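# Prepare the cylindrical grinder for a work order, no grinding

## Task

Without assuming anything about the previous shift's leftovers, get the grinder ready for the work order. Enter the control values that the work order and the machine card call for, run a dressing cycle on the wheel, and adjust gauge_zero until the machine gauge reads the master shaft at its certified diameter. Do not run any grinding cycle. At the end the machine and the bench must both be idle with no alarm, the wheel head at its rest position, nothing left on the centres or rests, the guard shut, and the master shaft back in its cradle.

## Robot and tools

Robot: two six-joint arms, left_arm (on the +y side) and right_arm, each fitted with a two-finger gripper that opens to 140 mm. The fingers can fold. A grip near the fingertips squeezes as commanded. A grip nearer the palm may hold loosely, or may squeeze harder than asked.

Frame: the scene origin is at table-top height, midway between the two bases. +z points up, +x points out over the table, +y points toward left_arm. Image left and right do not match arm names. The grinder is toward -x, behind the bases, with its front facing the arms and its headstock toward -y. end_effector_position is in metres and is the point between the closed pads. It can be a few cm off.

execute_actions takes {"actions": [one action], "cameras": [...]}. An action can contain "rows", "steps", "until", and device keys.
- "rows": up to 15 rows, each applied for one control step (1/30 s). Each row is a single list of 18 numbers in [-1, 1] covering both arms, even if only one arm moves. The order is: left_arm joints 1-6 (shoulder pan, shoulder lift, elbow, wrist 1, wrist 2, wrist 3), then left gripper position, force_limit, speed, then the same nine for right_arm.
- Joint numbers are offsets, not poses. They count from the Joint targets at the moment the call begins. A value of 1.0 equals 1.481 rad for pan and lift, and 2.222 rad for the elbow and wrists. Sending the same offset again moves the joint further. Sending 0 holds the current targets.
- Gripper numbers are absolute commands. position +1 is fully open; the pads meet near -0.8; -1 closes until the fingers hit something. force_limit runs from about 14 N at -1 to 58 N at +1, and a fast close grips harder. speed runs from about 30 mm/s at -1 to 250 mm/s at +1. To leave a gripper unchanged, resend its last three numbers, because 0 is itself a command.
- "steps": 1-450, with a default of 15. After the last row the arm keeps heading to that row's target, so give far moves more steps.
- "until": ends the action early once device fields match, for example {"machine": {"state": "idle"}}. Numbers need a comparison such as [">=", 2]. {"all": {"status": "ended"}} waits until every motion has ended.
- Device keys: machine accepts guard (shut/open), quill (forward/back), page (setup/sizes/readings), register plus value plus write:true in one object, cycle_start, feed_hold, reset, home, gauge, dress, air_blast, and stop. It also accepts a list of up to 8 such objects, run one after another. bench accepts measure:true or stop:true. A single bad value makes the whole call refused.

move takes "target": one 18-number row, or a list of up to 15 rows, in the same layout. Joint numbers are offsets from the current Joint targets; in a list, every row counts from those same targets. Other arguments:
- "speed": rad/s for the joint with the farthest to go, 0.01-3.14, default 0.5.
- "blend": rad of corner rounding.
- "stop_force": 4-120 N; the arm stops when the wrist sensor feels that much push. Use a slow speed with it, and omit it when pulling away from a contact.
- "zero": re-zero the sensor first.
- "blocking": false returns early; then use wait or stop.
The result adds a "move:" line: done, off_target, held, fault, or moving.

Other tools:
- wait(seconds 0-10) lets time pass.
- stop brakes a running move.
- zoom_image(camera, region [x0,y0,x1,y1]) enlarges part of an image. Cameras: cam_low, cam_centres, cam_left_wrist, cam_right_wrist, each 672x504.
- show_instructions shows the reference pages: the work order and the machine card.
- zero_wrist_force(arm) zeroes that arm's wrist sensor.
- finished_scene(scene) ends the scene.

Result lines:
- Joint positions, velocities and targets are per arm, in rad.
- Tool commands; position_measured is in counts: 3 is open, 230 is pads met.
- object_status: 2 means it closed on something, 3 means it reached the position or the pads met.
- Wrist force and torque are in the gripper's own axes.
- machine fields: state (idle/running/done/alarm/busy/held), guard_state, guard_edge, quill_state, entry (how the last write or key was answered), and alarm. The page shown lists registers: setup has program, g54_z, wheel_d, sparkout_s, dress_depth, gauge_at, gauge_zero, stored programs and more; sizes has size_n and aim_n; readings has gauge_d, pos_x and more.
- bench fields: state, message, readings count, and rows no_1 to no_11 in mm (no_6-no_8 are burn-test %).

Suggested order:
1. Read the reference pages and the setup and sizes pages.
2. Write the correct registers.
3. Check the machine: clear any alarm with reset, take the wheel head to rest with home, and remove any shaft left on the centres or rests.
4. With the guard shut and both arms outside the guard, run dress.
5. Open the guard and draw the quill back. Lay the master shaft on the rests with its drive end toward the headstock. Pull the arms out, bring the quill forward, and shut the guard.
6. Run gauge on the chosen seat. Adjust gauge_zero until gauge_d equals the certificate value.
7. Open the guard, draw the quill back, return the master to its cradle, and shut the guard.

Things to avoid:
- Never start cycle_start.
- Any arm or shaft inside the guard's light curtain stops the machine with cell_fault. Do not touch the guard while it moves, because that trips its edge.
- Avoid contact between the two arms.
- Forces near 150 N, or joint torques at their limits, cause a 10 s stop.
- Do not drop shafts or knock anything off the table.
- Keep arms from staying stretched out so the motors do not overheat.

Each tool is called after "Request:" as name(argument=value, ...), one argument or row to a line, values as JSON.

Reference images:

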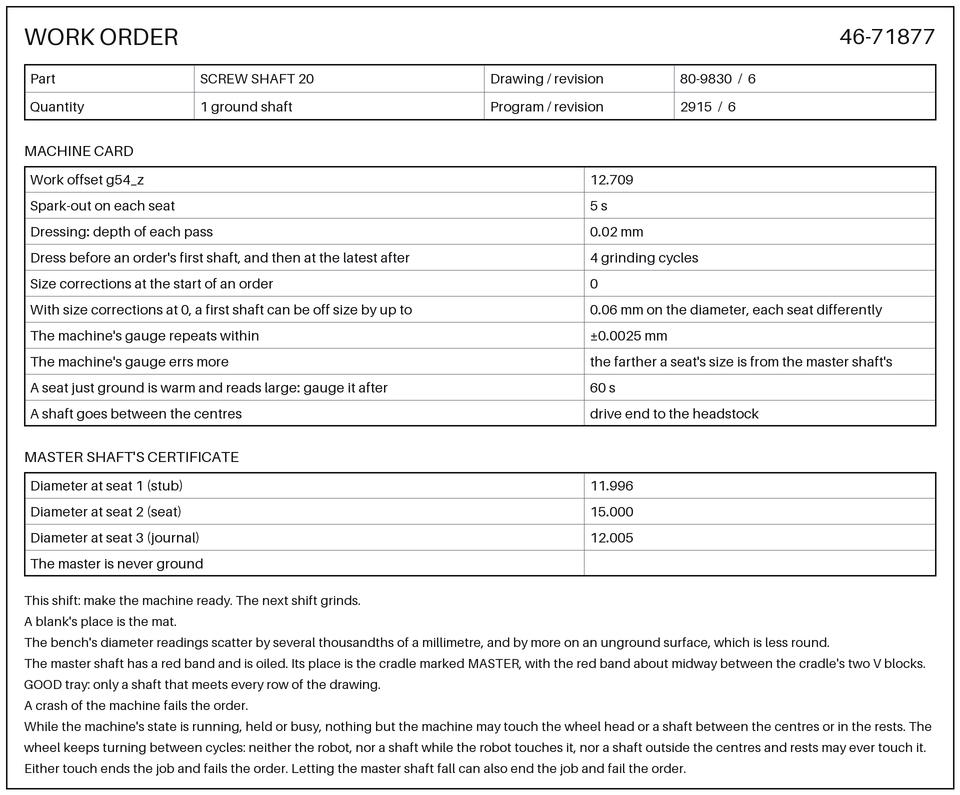

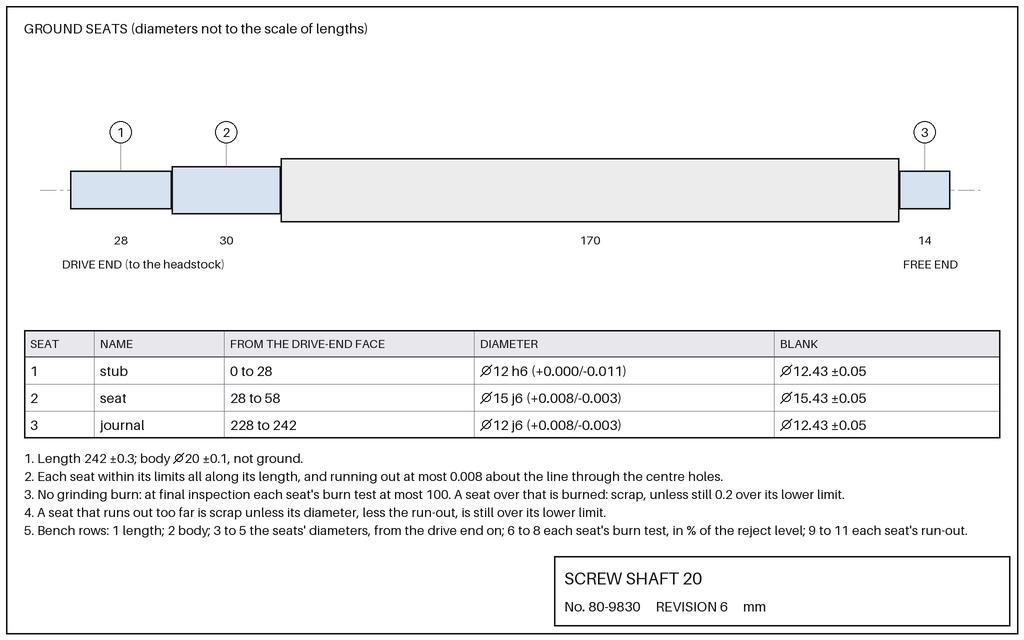

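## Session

Request:
execute_actions(
  actions=[],
)

Request:
execute_actions(
  actions=[
    {"machine":{"page":"sizes"},"steps":3},
  ],
  cameras=[],
)

Request:
execute_actions(
  actions=[
    {"machine":{"page":"readings"},"steps":3},
  ],
  cameras=[],
)

Scene clock: 0.00 s.
left_arm: end_effector_position=(+0.4930, -0.2462, +0.1105) position_measured=3 object_status=3 end_effector_quat_wxyz=(-0.025, +0.772, -0.613, +0.165) | right_arm: end_effector_position=(+0.2559, -0.7041, +0.1923) position_measured=3 object_status=3 end_effector_quat_wxyz=(-0.152, +0.589, +0.791, +0.058)
Joint positions: left_arm=[-1.195 -1.104 1.89 -2.622 -1.361 -2.974] | right_arm=[-1.239 -2.299 2.587 -1.539 -1.636 0.084]
Joint velocities: within noise
Joint torques (N m): no reading
Wrist force (N): no reading
Wrist torque (N m): no reading
Wrist force, peak (N): no reading
Joint targets: left_arm=[-1.195 -1.104 1.890 -2.622 -1.361 -2.974] | right_arm=[-1.239 -2.299 2.587 -1.539 -1.636 0.084]
Tool commands: left_gripper/position=+1.0 left_gripper/force_limit=+1.0 left_gripper/speed=+1.0 right_gripper/position=+1.0 right_gripper/force_limit=+1.0 right_gripper/speed=+1.0
machine.setup: program=+4618 g54_z=+12.709 wheel_d=+296.392 sparkout_s=+5.0 dress_depth=+0.020 gauge_at=+1 gauge_zero=+0.270 program_revision=+2 since_dress=+1 stored1_number=+2915 stored1_revision=+6 stored2_number=+7181 stored2_revision=+3 stored3_number=+4618 stored3_revision=+2 stored4_number=+9000 stored4_revision=+1
machine: state=idle guard_state=shut guard_edge=clear quill_state=forward_empty guard_answer=taken quill_answer=taken page=setup entry=no_entry entries=0 alarm=no_alarm idle_s=3600 queue=idle queue_left=0
bench: message=nothing_yet readings=0 no_1=0.000 no_2=0.000 no_3=0.000 no_4=0.000 no_5=0.000 no_6=0 no_7=0 no_8=0 no_9=0.000 no_10=0.000 no_11=0.000

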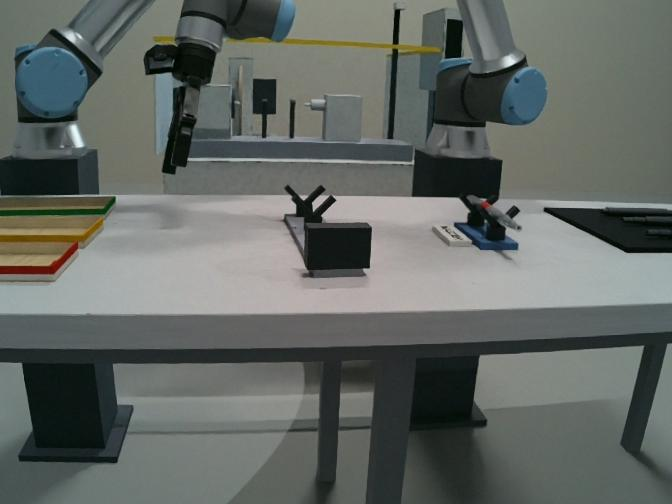

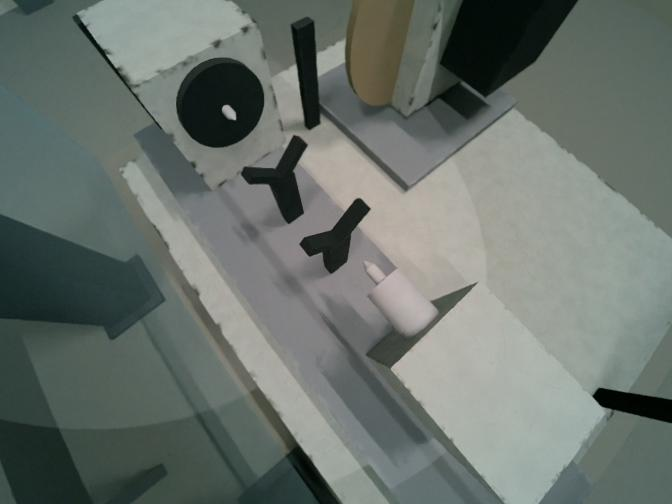

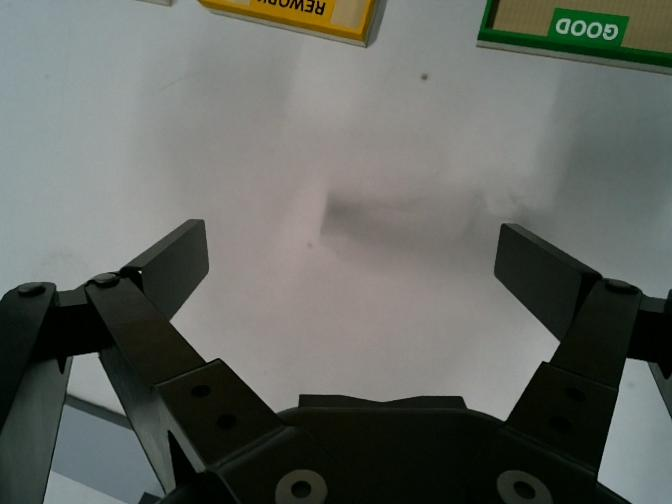

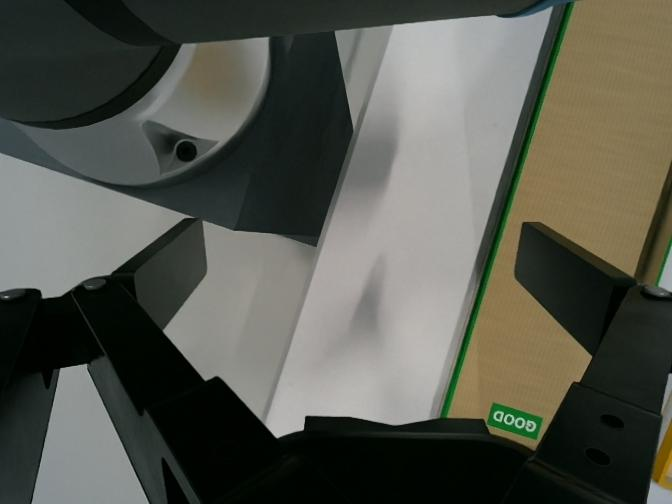

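Scene clock: 0.30 s.
left_arm: end_effector_position=(+0.4930, -0.2462, +0.1105) position_measured=3 object_status=3 end_effector_quat_wxyz=(-0.025, +0.772, -0.613, +0.165) | right_arm: end_effector_position=(+0.2559, -0.7041, +0.1923) position_measured=3 object_status=3 end_effector_quat_wxyz=(-0.152, +0.589, +0.791, +0.058)
Joint positions: left_arm=[-1.195 -1.104 1.89 -2.622 -1.361 -2.974] | right_arm=[-1.239 -2.299 2.587 -1.539 -1.636 0.084]
Joint torques (N m): left_arm=[1.62 -71.34 -42.09 -5.05 -0.06 0.45] | right_arm=[0.1 10.56 -50.57 -3.73 0.46 -0.37]
Wrist force (N): left_arm=[-0.2 0.8 -0.1] | right_arm=[0.1 -0.4 -0.3]
Wrist torque (N m): left_arm=[0.18 0.06 0.00] | right_arm=[-0.10 -0.03 0.00]
Wrist force, peak (N): left_arm=[-0.7 0.8 0.2] | right_arm=[0.1 -0.8 0.2]
Joint targets: left_arm=[-1.195 -1.104 1.890 -2.622 -1.361 -2.974] | right_arm=[-1.239 -2.299 2.587 -1.539 -1.636 0.084]
Tool commands: left_gripper/position=+1.0 left_gripper/force_limit=+1.0 left_gripper/speed=+1.0 right_gripper/position=+1.0 right_gripper/force_limit=+1.0 right_gripper/speed=+1.0
machine.sizes: size_1=+0.000 size_2=+0.000 size_3=+0.000 aim_1=+11.995 aim_2=+15.002 aim_3=+12.002
machine: state=idle guard_state=shut guard_edge=clear quill_state=forward_empty guard_answer=taken quill_answer=taken page=sizes entry=no_entry entries=0 alarm=no_alarm idle_s=3600 queue=done queue_left=0
bench: message=nothing_yet readings=0 no_1=0.000 no_2=0.000 no_3=0.000 no_4=0.000 no_5=0.000 no_6=0 no_7=0 no_8=0 no_9=0.000 no_10=0.000 no_11=0.000
No camera images: "cameras" was empty.

Scene clock: 0.60 s.
left_arm: end_effector_position=(+0.4930, -0.2462, +0.1105) position_measured=3 object_status=3 end_effector_quat_wxyz=(-0.025, +0.772, -0.613, +0.165) | right_arm: end_effector_position=(+0.2559, -0.7041, +0.1923) position_measured=3 object_status=3 end_effector_quat_wxyz=(-0.152, +0.589, +0.791, +0.058)
Joint positions: left_arm=[-1.195 -1.104 1.89 -2.622 -1.361 -2.974] | right_arm=[-1.239 -2.299 2.587 -1.539 -1.636 0.084]
Joint torques (N m): left_arm=[3.08 -71.72 -41.31 -5.28 0.11 0.37] | right_arm=[-1.67 11.31 -49.6 -3.83 0.12 -0.49]
Wrist force (N): left_arm=[-0.1 0.6 0.1] | right_arm=[0.2 -0.4 0.3]
Wrist torque (N m): left_arm=[0.12 0.03 0.00] | right_arm=[-0.09 -0.05 0.00]
Wrist force, peak (N): left_arm=[-0.5 0.7 0.4] | right_arm=[0.3 0.0 0.8]
Joint targets: left_arm=[-1.195 -1.104 1.890 -2.622 -1.361 -2.974] | right_arm=[-1.239 -2.299 2.587 -1.539 -1.636 0.084]
Tool commands: left_gripper/position=+1.0 left_gripper/force_limit=+1.0 left_gripper/speed=+1.0 right_gripper/position=+1.0 right_gripper/force_limit=+1.0 right_gripper/speed=+1.0
machine.readings: gauge_d=+0.000 gauge_d_1=+0.000 gauge_d_2=+0.000 gauge_d_3=+0.000 pos_x=+0.000 pos_z=+0.000 load_peak=+0.0 cycles=+0
machine: state=idle guard_state=shut guard_edge=clear quill_state=forward_empty guard_answer=taken quill_answer=taken page=readings entry=no_entry entries=0 alarm=no_alarm idle_s=3601 queue=done queue_left=0
bench: message=nothing_yet readings=0 no_1=0.000 no_2=0.000 no_3=0.000 no_4=0.000 no_5=0.000 no_6=0 no_7=0 no_8=0 no_9=0.000 no_10=0.000 no_11=0.000
No camera images: "cameras" was empty.

Request:
execute_actions(
  actions=[
    {"machine":[{"page":"setup"},{"register":"program","value":2915,"write":true},{"dress":true},{"air_blast":true}],"steps":3},
  ],
  cameras=[],
)

Request:
move(
  target=[
    [0,-0.3228,0.0054,0.3290,-0.0945,-0.135,1,1,1,0,0,0,0,0,0,1,1,1],
    [0.4517,-0.3228,0.0054,0.3290,-0.0945,-0.2687,1,1,1,0,0,0,0,0,0,1,1,1],
  ],
  speed=0.6,
  blend=[0.1,0],
  cameras=["cam_left_wrist","cam_low"],
)

Scene clock: 16.80 s.
left_arm: end_effector_position=(+0.4930, -0.2462, +0.1105) position_measured=3 object_status=3 end_effector_quat_wxyz=(-0.025, +0.772, -0.613, +0.165) | right_arm: end_effector_position=(+0.2559, -0.7041, +0.1923) position_measured=3 object_status=3 end_effector_quat_wxyz=(-0.152, +0.589, +0.791, +0.058)
Joint positions: left_arm=[-1.195 -1.104 1.89 -2.622 -1.361 -2.974] | right_arm=[-1.239 -2.299 2.587 -1.539 -1.636 0.084]
Joint torques (N m): left_arm=[1.02 -72.51 -43.66 -5.38 0.49 0.23] | right_arm=[0.62 9.65 -49.66 -3.87 0.01 -0.75]
Wrist force (N): left_arm=[-0.3 0.6 0.4] | right_arm=[0.2 -0.2 0.3]
Wrist torque (N m): left_arm=[0.12 0.08 0.00] | right_arm=[-0.05 -0.05 0.00]
Wrist force, peak (N): left_arm=[-0.5 1.3 0.3] | right_arm=[0.4 -0.6 0.7]
Joint targets: left_arm=[-1.195 -1.104 1.890 -2.622 -1.361 -2.974] | right_arm=[-1.239 -2.299 2.587 -1.539 -1.636 0.084]
Tool commands: left_gripper/position=+1.0 left_gripper/force_limit=+1.0 left_gripper/speed=+1.0 right_gripper/position=+1.0 right_gripper/force_limit=+1.0 right_gripper/speed=+1.0
machine.setup: program=+2915 g54_z=+12.709 wheel_d=+296.392 sparkout_s=+5.0 dress_depth=+0.020 gauge_at=+1 gauge_zero=+0.270 program_revision=+6 since_dress=+1 stored1_number=+2915 stored1_revision=+6 stored2_number=+7181 stored2_revision=+3 stored3_number=+4618 stored3_revision=+2 stored4_number=+9000 stored4_revision=+1
machine: state=running guard_state=shut guard_edge=clear quill_state=forward_empty guard_answer=taken quill_answer=taken page=setup entry=taken entries=2 alarm=no_alarm idle_s=3617 queue=running queue_left=1
bench: message=nothing_yet readings=0 no_1=0.000 no_2=0.000 no_3=0.000 no_4=0.000 no_5=0.000 no_6=0 no_7=0 no_8=0 no_9=0.000 no_10=0.000 no_11=0.000
No camera images: "cameras" was empty.

Scene clock: 19.63 s.
left_arm: end_effector_position=(+0.5998, +0.3054, +0.3502) position_measured=3 object_status=3 end_effector_quat_wxyz=(+0.000, +0.999, -0.052, +0.000) | right_arm: end_effector_position=(+0.2559, -0.7041, +0.1923) position_measured=3 object_status=3 end_effector_quat_wxyz=(-0.152, +0.589, +0.791, +0.058)
Joint positions: left_arm=[-0.526 -1.582 1.902 -1.891 -1.571 -3.571] | right_arm=[-1.239 -2.299 2.587 -1.539 -1.636 0.084]
Joint torques (N m): left_arm=[19.78 -27.53 -58.83 -3.82 0.02 -1.56] | right_arm=[0.39 9.51 -50.09 -3.86 0.32 -0.51]
Wrist force (N): left_arm=[-0.2 0.8 0.2] | right_arm=[-0.4 0.1 0.2]
Wrist torque (N m): left_arm=[0.03 -0.12 -0.23] | right_arm=[0.01 0.08 0.01]
Wrist force, peak (N): left_arm=[0.6 -5.6 -0.1] | right_arm=[-0.6 -0.4 0.4]
Joint targets: left_arm=[-0.525 -1.582 1.902 -1.891 -1.571 -3.571] | right_arm=[-1.239 -2.299 2.587 -1.539 -1.636 0.084]
machine.setup: program=+2915 g54_z=+12.709 wheel_d=+296.392 sparkout_s=+5.0 dress_depth=+0.020 gauge_at=+1 gauge_zero=+0.270 program_revision=+6 since_dress=+1 stored1_number=+2915 stored1_revision=+6 stored2_number=+7181 stored2_revision=+3 stored3_number=+4618 stored3_revision=+2 stored4_number=+9000 stored4_revision=+1
machine: state=running guard_state=shut guard_edge=clear quill_state=forward_empty guard_answer=taken quill_answer=taken page=setup entry=taken entries=2 alarm=no_alarm idle_s=3619 queue=running queue_left=1
bench: message=nothing_yet readings=0 no_1=0.000 no_2=0.000 no_3=0.000 no_4=0.000 no_5=0.000 no_6=0 no_7=0 no_8=0 no_9=0.000 no_10=0.000 no_11=0.000
move: done
Images, in order (width x height): cam_low 672x504, cam_left_wrist 672x504.

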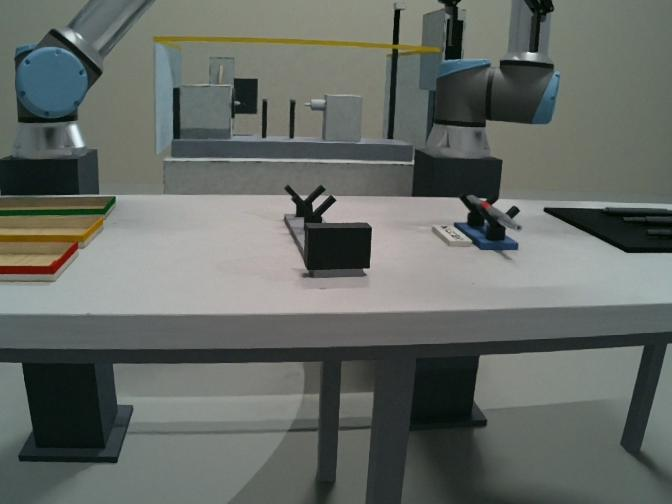

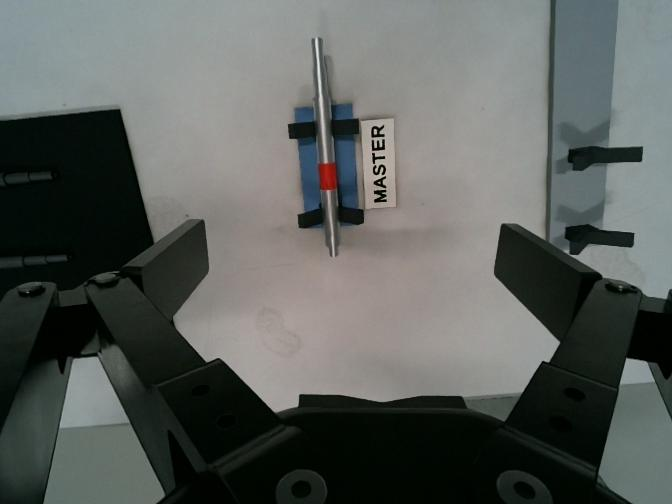

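Request:
zoom_image(
  camera="cam_left_wrist",
  region=[240, 20, 440, 270],
)

Scaled by 2.016 from the camera's 672x504 image, which has a finer 960x720 frame.

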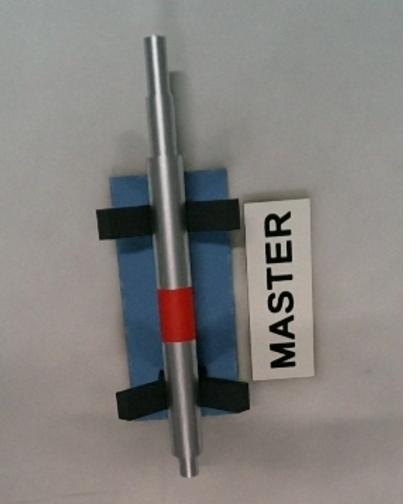

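Request:
move(
  target=[0.0161,0.1067,0.0949,-0.1659,0,-0.0199,-0.08,1,-0.5,0,0,0,0,0,0,1,1,1],
  speed=0.4,
  cameras=["cam_left_wrist"],
)

Request:
zoom_image(
  camera="cam_left_wrist",
  region=[220, 0, 470, 340],
)

Scene clock: 47.07 s.
left_arm: end_effector_position=(+0.5998, +0.3235, +0.1602) position_measured=139 object_status=3 end_effector_quat_wxyz=(+0.000, +1.000, -0.018, +0.000) | right_arm: end_effector_position=(+0.2559, -0.7041, +0.1923) position_measured=3 object_status=3 end_effector_quat_wxyz=(-0.152, +0.589, +0.791, +0.058)
Joint positions: left_arm=[-0.501 -1.424 2.113 -2.259 -1.571 -3.615] | right_arm=[-1.239 -2.299 2.587 -1.539 -1.636 0.084]
Joint torques (N m): left_arm=[-11.16 -39.18 -42.23 -7.92 -3.6 2.57] | right_arm=[-0.08 10.1 -50.45 -3.45 -0.07 -0.5]
Wrist force (N): left_arm=[-0.8 0.7 0.4] | right_arm=[-0.2 -0.2 0.0]
Wrist torque (N m): left_arm=[0.05 0.01 0.01] | right_arm=[-0.04 0.04 0.00]
Wrist force, peak (N): left_arm=[-1.0 -0.3 4.3] | right_arm=[-0.2 -0.7 0.6]
Joint targets: left_arm=[-0.502 -1.424 2.113 -2.260 -1.571 -3.615] | right_arm=[-1.239 -2.299 2.587 -1.539 -1.636 0.084]
machine.setup: program=+2915 g54_z=+12.709 wheel_d=+296.312 sparkout_s=+5.0 dress_depth=+0.020 gauge_at=+1 gauge_zero=+0.270 program_revision=+6 since_dress=+0 stored1_number=+2915 stored1_revision=+6 stored2_number=+7181 stored2_revision=+3 stored3_number=+4618 stored3_revision=+2 stored4_number=+9000 stored4_revision=+1
machine: state=idle guard_state=shut guard_edge=clear quill_state=forward_empty guard_answer=taken quill_answer=taken page=setup entry=taken entries=3 alarm=no_alarm idle_s=3647 queue=done queue_left=0
bench: message=nothing_yet readings=0 no_1=0.000 no_2=0.000 no_3=0.000 no_4=0.000 no_5=0.000 no_6=0 no_7=0 no_8=0 no_9=0.000 no_10=0.000 no_11=0.000
move: done
Images, in order (width x height): cam_left_wrist 672x504.

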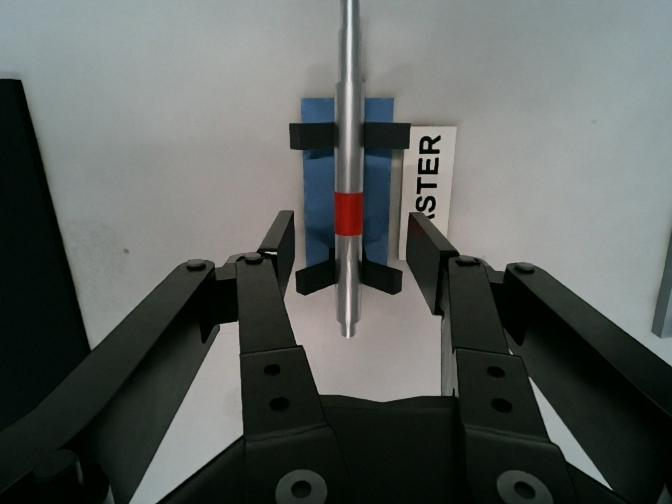

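Scaled by 1.482 from the camera's 672x504 image, which has a finer 960x720 frame.

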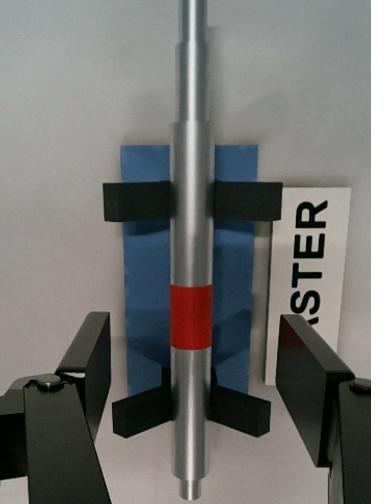

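Request:
move(
  target=[-0.0002,0.0710,0.0216,-0.0690,0,-0.0033,-0.08,1,-0.5,0,0,0,0,0,0,1,1,1],
  speed=0.12,
  stop_force=12,
  cameras=["cam_left_wrist"],
)

Scene clock: 65.70 s.
left_arm: end_effector_position=(+0.6019, +0.3220, +0.0843) position_measured=139 object_status=3 end_effector_quat_wxyz=(+0.000, +1.000, -0.015, +0.000) | right_arm: end_effector_position=(+0.2559, -0.7041, +0.1923) position_measured=3 object_status=3 end_effector_quat_wxyz=(-0.152, +0.589, +0.791, +0.058)
Joint positions: left_arm=[-0.502 -1.319 2.161 -2.413 -1.571 -3.622] | right_arm=[-1.239 -2.299 2.587 -1.539 -1.636 0.084]
Joint torques (N m): left_arm=[-11.6 -68.15 -51.49 -0.69 -3.17 1.93] | right_arm=[2.51 10.67 -52.8 -4.01 -0.38 -0.33]
Wrist force (N): left_arm=[-0.8 0.7 0.7] | right_arm=[-0.1 -0.3 0.5]
Wrist torque (N m): left_arm=[0.03 0.03 0.14] | right_arm=[-0.06 0.02 0.00]
Wrist force, peak (N): left_arm=[-1.2 0.8 1.9] | right_arm=[0.1 0.3 1.0]
Joint targets: left_arm=[-0.502 -1.319 2.161 -2.413 -1.571 -3.622] | right_arm=[-1.239 -2.299 2.587 -1.539 -1.636 0.084]
machine.setup: program=+2915 g54_z=+12.709 wheel_d=+296.312 sparkout_s=+5.0 dress_depth=+0.020 gauge_at=+1 gauge_zero=+0.270 program_revision=+6 since_dress=+0 stored1_number=+2915 stored1_revision=+6 stored2_number=+7181 stored2_revision=+3 stored3_number=+4618 stored3_revision=+2 stored4_number=+9000 stored4_revision=+1
machine: state=idle guard_state=shut guard_edge=clear quill_state=forward_empty guard_answer=taken quill_answer=taken page=setup entry=taken entries=3 alarm=no_alarm idle_s=3665 queue=done queue_left=0
bench: message=nothing_yet readings=0 no_1=0.000 no_2=0.000 no_3=0.000 no_4=0.000 no_5=0.000 no_6=0 no_7=0 no_8=0 no_9=0.000 no_10=0.000 no_11=0.000
move: done
Images, in order (width x height): cam_left_wrist 672x504.

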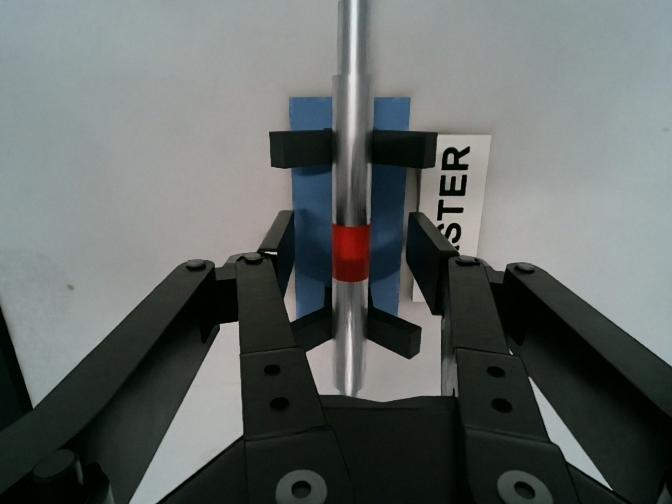

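Request:
execute_actions(
  actions=[
    {"rows":[[0,0,0,0,0,0,-1,1,-1,0,0,0,0,0,0,1,1,1]],"steps":130,"machine":[{"quill":"back"},{"guard":"open"}]},
  ],
  cameras=["cam_left_wrist","cam_centres","cam_low"],
)

Scene clock: 75.73 s.
left_arm: end_effector_position=(+0.6020, +0.3220, +0.0843) position_measured=204 object_status=2 end_effector_quat_wxyz=(+0.000, +1.000, -0.015, +0.000) | right_arm: end_effector_position=(+0.2559, -0.7041, +0.1923) position_measured=3 object_status=3 end_effector_quat_wxyz=(-0.152, +0.589, +0.791, +0.058)
Joint positions: left_arm=[-0.502 -1.319 2.161 -2.413 -1.571 -3.622] | right_arm=[-1.239 -2.299 2.587 -1.539 -1.636 0.084]
Joint torques (N m): left_arm=[10.72 -34.02 -33.48 -1.63 -0.83 1.91] | right_arm=[-2.06 10.84 -51.99 -3.81 -0.16 -0.58]
Wrist force (N): left_arm=[-2.7 -3.3 -11.8] | right_arm=[0.3 0.1 0.3]
Wrist torque (N m): left_arm=[0.17 -0.20 -0.64] | right_arm=[0.01 -0.08 0.00]
Wrist force, peak (N): left_arm=[-3.1 -3.0 -13.7] | right_arm=[-0.5 -0.7 0.2]
Joint targets: left_arm=[-0.502 -1.319 2.161 -2.413 -1.571 -3.622] | right_arm=[-1.239 -2.299 2.587 -1.539 -1.636 0.084]
machine.setup: program=+2915 g54_z=+12.709 wheel_d=+296.312 sparkout_s=+5.0 dress_depth=+0.020 gauge_at=+1 gauge_zero=+0.270 program_revision=+6 since_dress=+0 stored1_number=+2915 stored1_revision=+6 stored2_number=+7181 stored2_revision=+3 stored3_number=+4618 stored3_revision=+2 stored4_number=+9000 stored4_revision=+1
machine: state=idle guard_state=between guard_edge=clear quill_state=back guard_answer=taken quill_answer=taken page=setup entry=taken entries=3 alarm=no_alarm idle_s=3675 queue=running queue_left=0
bench: message=nothing_yet readings=0 no_1=0.000 no_2=0.000 no_3=0.000 no_4=0.000 no_5=0.000 no_6=0 no_7=0 no_8=0 no_9=0.000 no_10=0.000 no_11=0.000
Images, in order (width x height): cam_low 672x504, cam_centres 672x504, cam_left_wrist 672x504.

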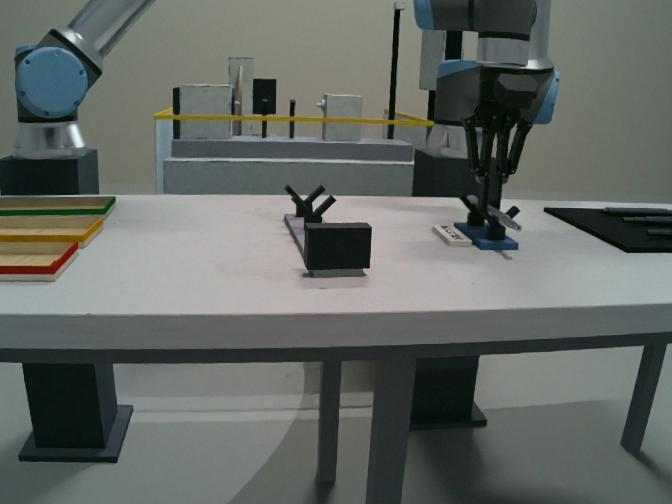

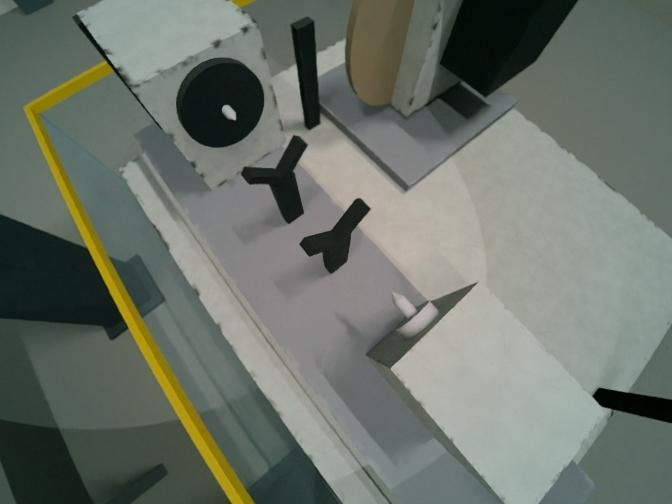

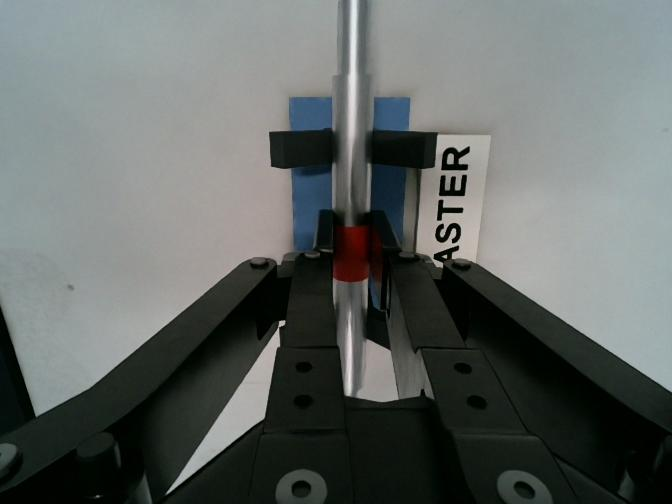

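Request:
move(
  target=[
    [0,-0.0193,-0.0055,0.0183,0,0,-1,1,-1,0,0,0,0,0,0,1,1,1],
    [0,-0.5051,-0.0377,0.3743,0,0,-1,1,-1,0,0,0,0,0,0,1,1,1],
    [-0.6399,-0.5174,-0.0536,0.3984,0,0,-1,1,-1,0,0,0,0,0,0,1,1,1],
  ],
  speed=[0.06,0.4,0.5],
  blend=[0.01,0.1,0],
  cameras=["cam_left_wrist","cam_low"],
)

Scene clock: 91.97 s.
left_arm: end_effector_position=(+0.1636, +0.1217, +0.4758) position_measured=204 object_status=2 end_effector_quat_wxyz=(+0.000, +0.883, -0.469, +0.000) | right_arm: end_effector_position=(+0.2559, -0.7041, +0.1923) position_measured=3 object_status=3 end_effector_quat_wxyz=(-0.152, +0.589, +0.791, +0.058)
Joint positions: left_arm=[-1.45 -2.085 2.042 -1.528 -1.571 -3.622] | right_arm=[-1.239 -2.299 2.587 -1.539 -1.636 0.084]
Joint torques (N m): left_arm=[-14.79 -11.43 -50.13 -8.88 1.38 1.66] | right_arm=[-1.01 12.27 -52.21 -3.86 -0.54 -0.44]
Wrist force (N): left_arm=[-0.4 1.0 5.3] | right_arm=[0.1 0.0 0.1]
Wrist torque (N m): left_arm=[0.11 -0.04 0.10] | right_arm=[0.00 -0.02 0.00]
Wrist force, peak (N): left_arm=[-3.3 -3.0 -13.9] | right_arm=[0.0 -0.5 0.9]
Joint targets: left_arm=[-1.450 -2.085 2.042 -1.528 -1.571 -3.622] | right_arm=[-1.239 -2.299 2.587 -1.539 -1.636 0.084]
machine.setup: program=+2915 g54_z=+12.709 wheel_d=+296.312 sparkout_s=+5.0 dress_depth=+0.020 gauge_at=+1 gauge_zero=+0.270 program_revision=+6 since_dress=+0 stored1_number=+2915 stored1_revision=+6 stored2_number=+7181 stored2_revision=+3 stored3_number=+4618 stored3_revision=+2 stored4_number=+9000 stored4_revision=+1
machine: state=idle guard_state=open guard_edge=clear quill_state=back guard_answer=taken quill_answer=taken page=setup entry=taken entries=3 alarm=no_alarm idle_s=3691 queue=done queue_left=0
bench: message=nothing_yet readings=0 no_1=0.000 no_2=0.000 no_3=0.000 no_4=0.000 no_5=0.000 no_6=0 no_7=0 no_8=0 no_9=0.000 no_10=0.000 no_11=0.000
move: done
Images, in order (width x height): cam_low 672x504, cam_left_wrist 672x504.

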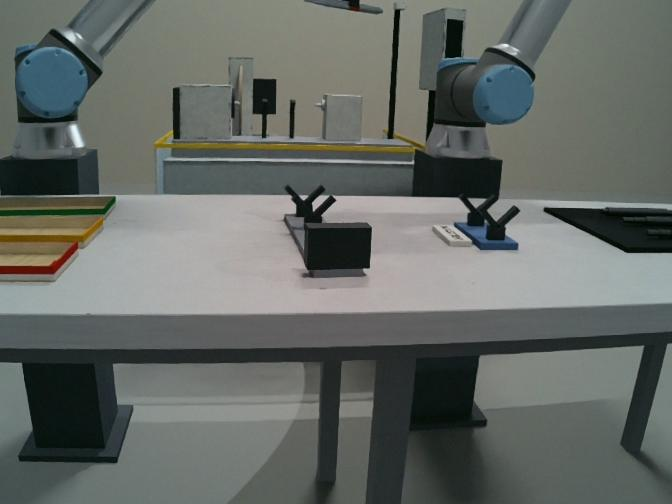

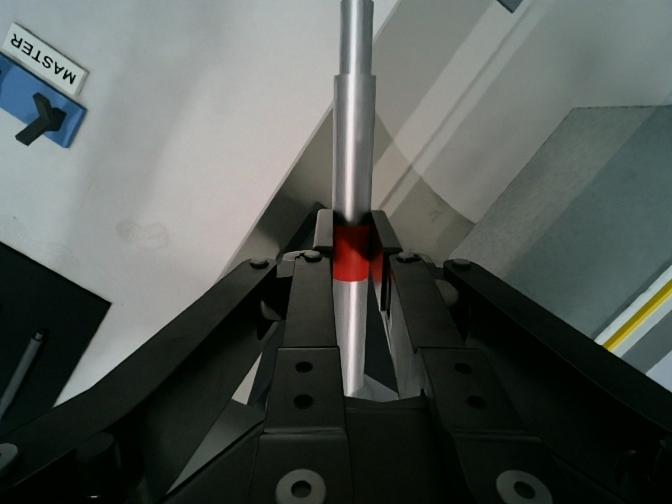

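Request:
move(
  target=[-0.7096,0.3102,-0.1647,-0.0420,0,-0.2057,-1,1,-1,0,0,0,0,0,0,1,1,1],
  speed=0.4,
  cameras=["cam_left_wrist","cam_centres","cam_low"],
)

Request:
zoom_image(
  camera="cam_left_wrist",
  region=[340, 0, 600, 260],
)

Scene clock: 104.83 s.
left_arm: end_effector_position=(-0.4803, -0.0396, +0.5006) position_measured=204 object_status=2 end_effector_quat_wxyz=(+0.000, +0.707, -0.707, +0.000) | right_arm: end_effector_position=(+0.2559, -0.7041, +0.1923) position_measured=3 object_status=3 end_effector_quat_wxyz=(-0.152, +0.589, +0.791, +0.058)
Joint positions: left_arm=[-2.501 -1.626 1.676 -1.621 -1.571 -4.079] | right_arm=[-1.239 -2.299 2.587 -1.539 -1.636 0.084]
Joint torques (N m): left_arm=[-14.52 -32.21 -49.04 -1.06 -0.62 -1.05] | right_arm=[-1.51 11.54 -52.67 -3.6 -0.14 -0.51]
Wrist force (N): left_arm=[-0.3 1.3 5.2] | right_arm=[0.0 0.1 0.3]
Wrist torque (N m): left_arm=[0.16 -0.20 -0.21] | right_arm=[0.03 0.00 0.00]
Wrist force, peak (N): left_arm=[-2.4 7.5 5.5] | right_arm=[0.3 -0.3 0.8]
Joint targets: left_arm=[-2.501 -1.626 1.676 -1.621 -1.571 -4.079] | right_arm=[-1.239 -2.299 2.587 -1.539 -1.636 0.084]
machine.setup: program=+2915 g54_z=+12.709 wheel_d=+296.312 sparkout_s=+5.0 dress_depth=+0.020 gauge_at=+1 gauge_zero=+0.270 program_revision=+6 since_dress=+0 stored1_number=+2915 stored1_revision=+6 stored2_number=+7181 stored2_revision=+3 stored3_number=+4618 stored3_revision=+2 stored4_number=+9000 stored4_revision=+1
machine: state=idle guard_state=open guard_edge=clear quill_state=back guard_answer=taken quill_answer=taken page=setup entry=taken entries=3 alarm=no_alarm idle_s=3704 queue=done queue_left=0
bench: message=nothing_yet readings=0 no_1=0.000 no_2=0.000 no_3=0.000 no_4=0.000 no_5=0.000 no_6=0 no_7=0 no_8=0 no_9=0.000 no_10=0.000 no_11=0.000
move: done
Images, in order (width x height): cam_low 672x504, cam_centres 672x504, cam_left_wrist 672x504.

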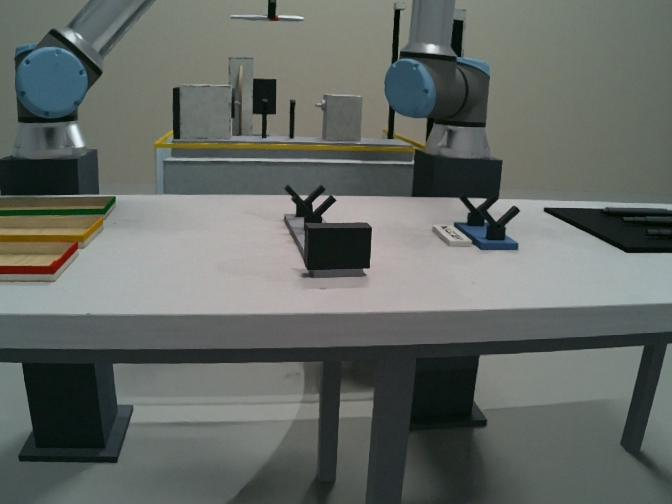

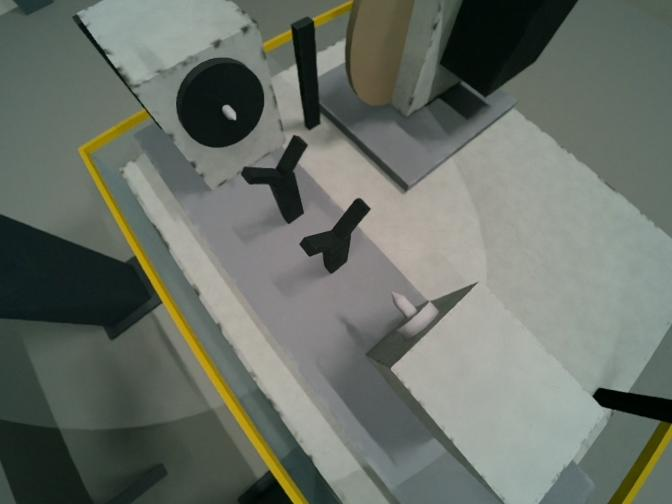

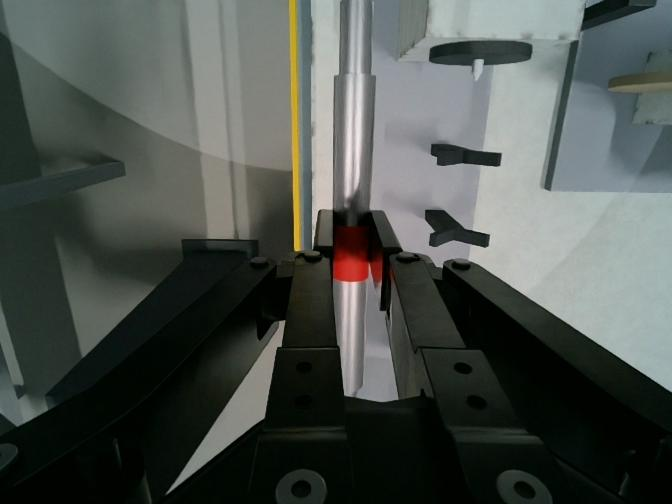

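Scaled by 1.938 from the camera's 672x504 image, which has a finer 960x720 frame.

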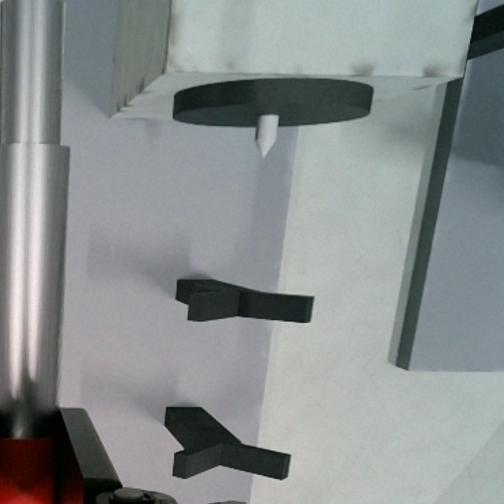

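Request:
move(
  target=[-0.1167,0.1095,0.0371,-0.1101,0,-0.0778,-1,1,-1,0,0,0,0,0,0,1,1,1],
  speed=0.2,
  cameras=["cam_left_wrist","cam_centres","cam_low"],
)

Request:
zoom_image(
  camera="cam_left_wrist",
  region=[230, 0, 480, 260],
)

Scene clock: 125.47 s.
left_arm: end_effector_position=(-0.6323, +0.0084, +0.3604) position_measured=204 object_status=2 end_effector_quat_wxyz=(+0.000, +0.707, -0.707, +0.000) | right_arm: end_effector_position=(+0.2559, -0.7041, +0.1923) position_measured=3 object_status=3 end_effector_quat_wxyz=(-0.152, +0.589, +0.791, +0.058)
Joint positions: left_arm=[-2.674 -1.463 1.758 -1.866 -1.571 -4.252] | right_arm=[-1.239 -2.299 2.587 -1.539 -1.636 0.084]
Joint torques (N m): left_arm=[-3.29 -49.61 -70.21 -4.69 -2.83 -0.69] | right_arm=[-1.78 12.22 -52.21 -4.11 -0.54 -0.45]
Wrist force (N): left_arm=[-0.4 1.1 5.3] | right_arm=[-0.1 -0.1 0.1]
Wrist torque (N m): left_arm=[0.15 -0.08 -0.21] | right_arm=[-0.01 0.02 0.00]
Wrist force, peak (N): left_arm=[-1.8 3.2 9.1] | right_arm=[0.0 -0.6 0.9]
Joint targets: left_arm=[-2.674 -1.463 1.758 -1.866 -1.571 -4.252] | right_arm=[-1.239 -2.299 2.587 -1.539 -1.636 0.084]
machine.setup: program=+2915 g54_z=+12.709 wheel_d=+296.312 sparkout_s=+5.0 dress_depth=+0.020 gauge_at=+1 gauge_zero=+0.270 program_revision=+6 since_dress=+0 stored1_number=+2915 stored1_revision=+6 stored2_number=+7181 stored2_revision=+3 stored3_number=+4618 stored3_revision=+2 stored4_number=+9000 stored4_revision=+1
machine: state=idle guard_state=open guard_edge=clear quill_state=back guard_answer=taken quill_answer=taken page=setup entry=taken entries=3 alarm=no_alarm idle_s=3724 queue=done queue_left=0
bench: message=nothing_yet readings=0 no_1=0.000 no_2=0.000 no_3=0.000 no_4=0.000 no_5=0.000 no_6=0 no_7=0 no_8=0 no_9=0.000 no_10=0.000 no_11=0.000
move: done
Images, in order (width x height): cam_low 672x504, cam_centres 672x504, cam_left_wrist 672x504.

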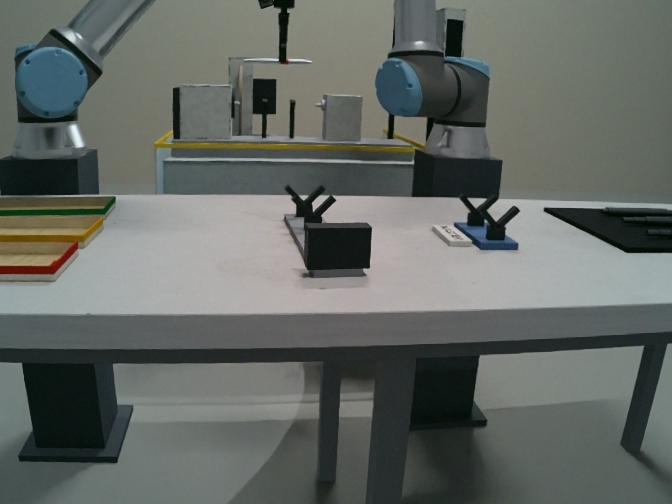

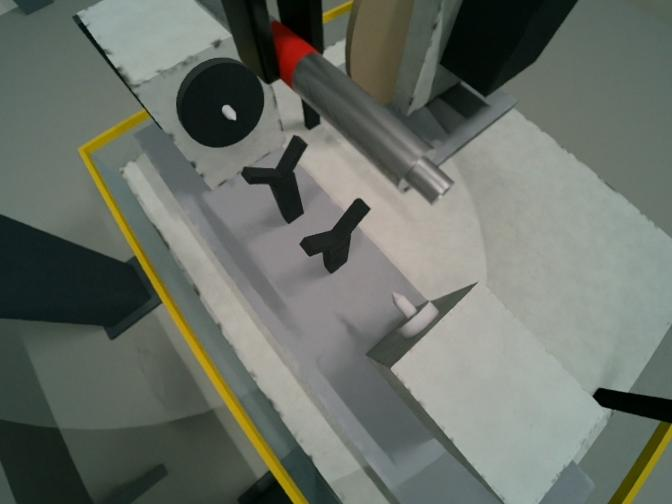

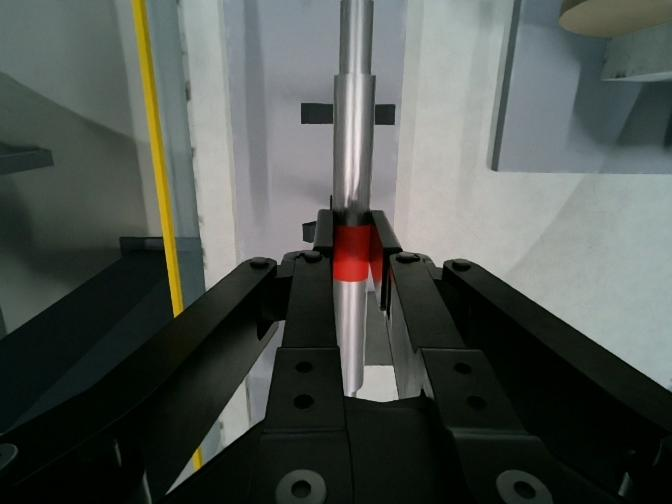

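Scaled by 1.938 from the camera's 672x504 image, which has a finer 960x720 frame.

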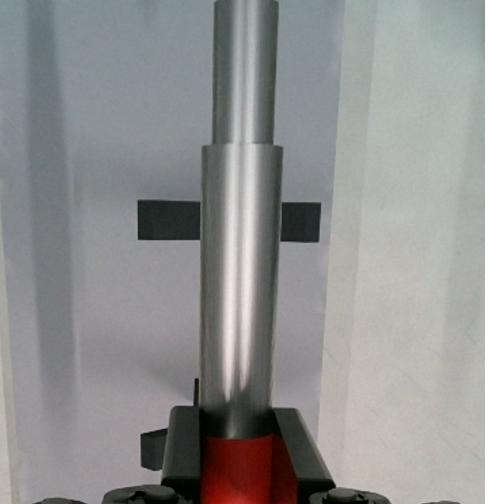

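Request:
move(
  target=[-0.0003,0.0571,0.0628,-0.1009,0,-0.0002,-1,1,-1,0,0,0,0,0,0,1,1,1],
  speed=0.12,
  stop_force=8,
  cameras=["cam_left_wrist","cam_centres","cam_low"],
)

Request:
zoom_image(
  camera="cam_centres",
  region=[150, 20, 500, 390],
)

Request:
zoom_image(
  camera="cam_low",
  region=[150, 50, 450, 200],
)

Scene clock: 141.07 s.
left_arm: end_effector_position=(-0.6332, +0.0084, +0.2354) position_measured=204 object_status=2 end_effector_quat_wxyz=(+0.000, +0.707, -0.707, +0.000) | right_arm: end_effector_position=(+0.2559, -0.7041, +0.1923) position_measured=3 object_status=3 end_effector_quat_wxyz=(-0.152, +0.589, +0.791, +0.058)
Joint positions: left_arm=[-2.674 -1.379 1.898 -2.09 -1.571 -4.253] | right_arm=[-1.239 -2.299 2.587 -1.539 -1.636 0.084]
Joint torques (N m): left_arm=[-13.41 -75.46 -65.93 -1.2 -2.88 -0.9] | right_arm=[-0.49 8.91 -53.01 -3.6 -0.79 -0.21]
Wrist force (N): left_arm=[-0.7 0.8 5.7] | right_arm=[-0.1 0.1 0.2]
Wrist torque (N m): left_arm=[0.08 -0.04 0.00] | right_arm=[0.03 0.03 0.00]
Wrist force, peak (N): left_arm=[-0.4 0.2 7.4] | right_arm=[0.4 -0.4 0.7]
Joint targets: left_arm=[-2.674 -1.379 1.898 -2.090 -1.571 -4.253] | right_arm=[-1.239 -2.299 2.587 -1.539 -1.636 0.084]
machine.setup: program=+2915 g54_z=+12.709 wheel_d=+296.312 sparkout_s=+5.0 dress_depth=+0.020 gauge_at=+1 gauge_zero=+0.270 program_revision=+6 since_dress=+0 stored1_number=+2915 stored1_revision=+6 stored2_number=+7181 stored2_revision=+3 stored3_number=+4618 stored3_revision=+2 stored4_number=+9000 stored4_revision=+1
machine: state=idle guard_state=open guard_edge=clear quill_state=back guard_answer=taken quill_answer=taken page=setup entry=taken entries=3 alarm=no_alarm idle_s=3740 queue=done queue_left=0
bench: message=nothing_yet readings=0 no_1=0.000 no_2=0.000 no_3=0.000 no_4=0.000 no_5=0.000 no_6=0 no_7=0 no_8=0 no_9=0.000 no_10=0.000 no_11=0.000
move: done
Images, in order (width x height): cam_low 672x504, cam_centres 672x504, cam_left_wrist 672x504.

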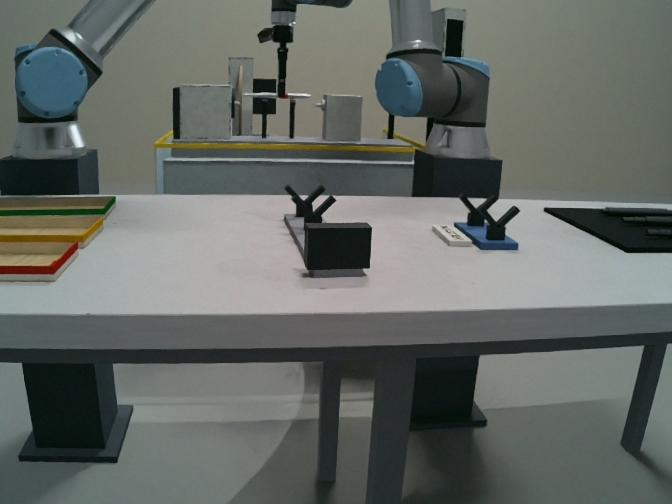

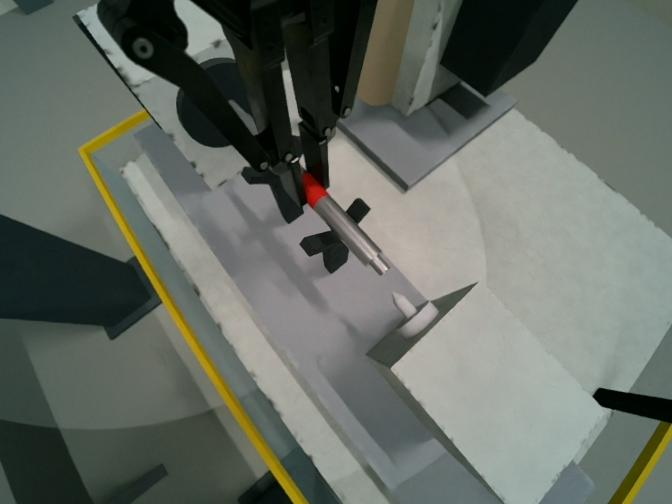

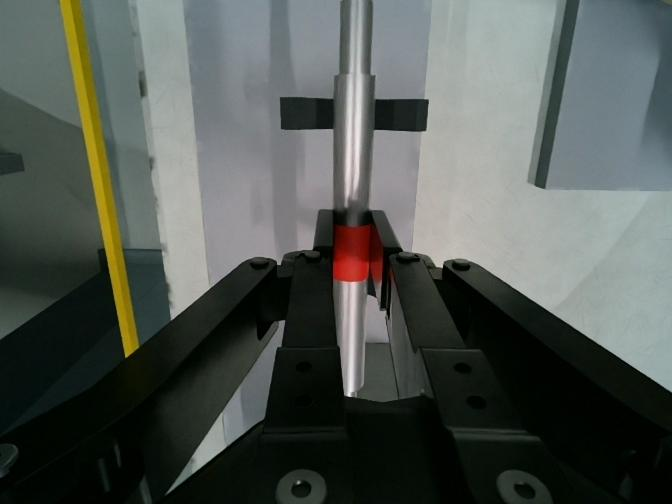

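Scaled by 1.362 from the camera's 672x504 image, which has a finer 960x720 frame.

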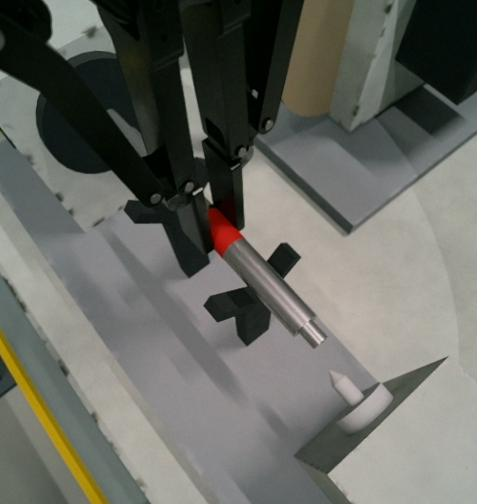

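Scaled by 1.680 from the camera's 672x504 image, which has a finer 960x720 frame.

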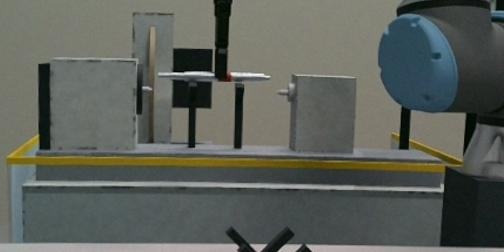

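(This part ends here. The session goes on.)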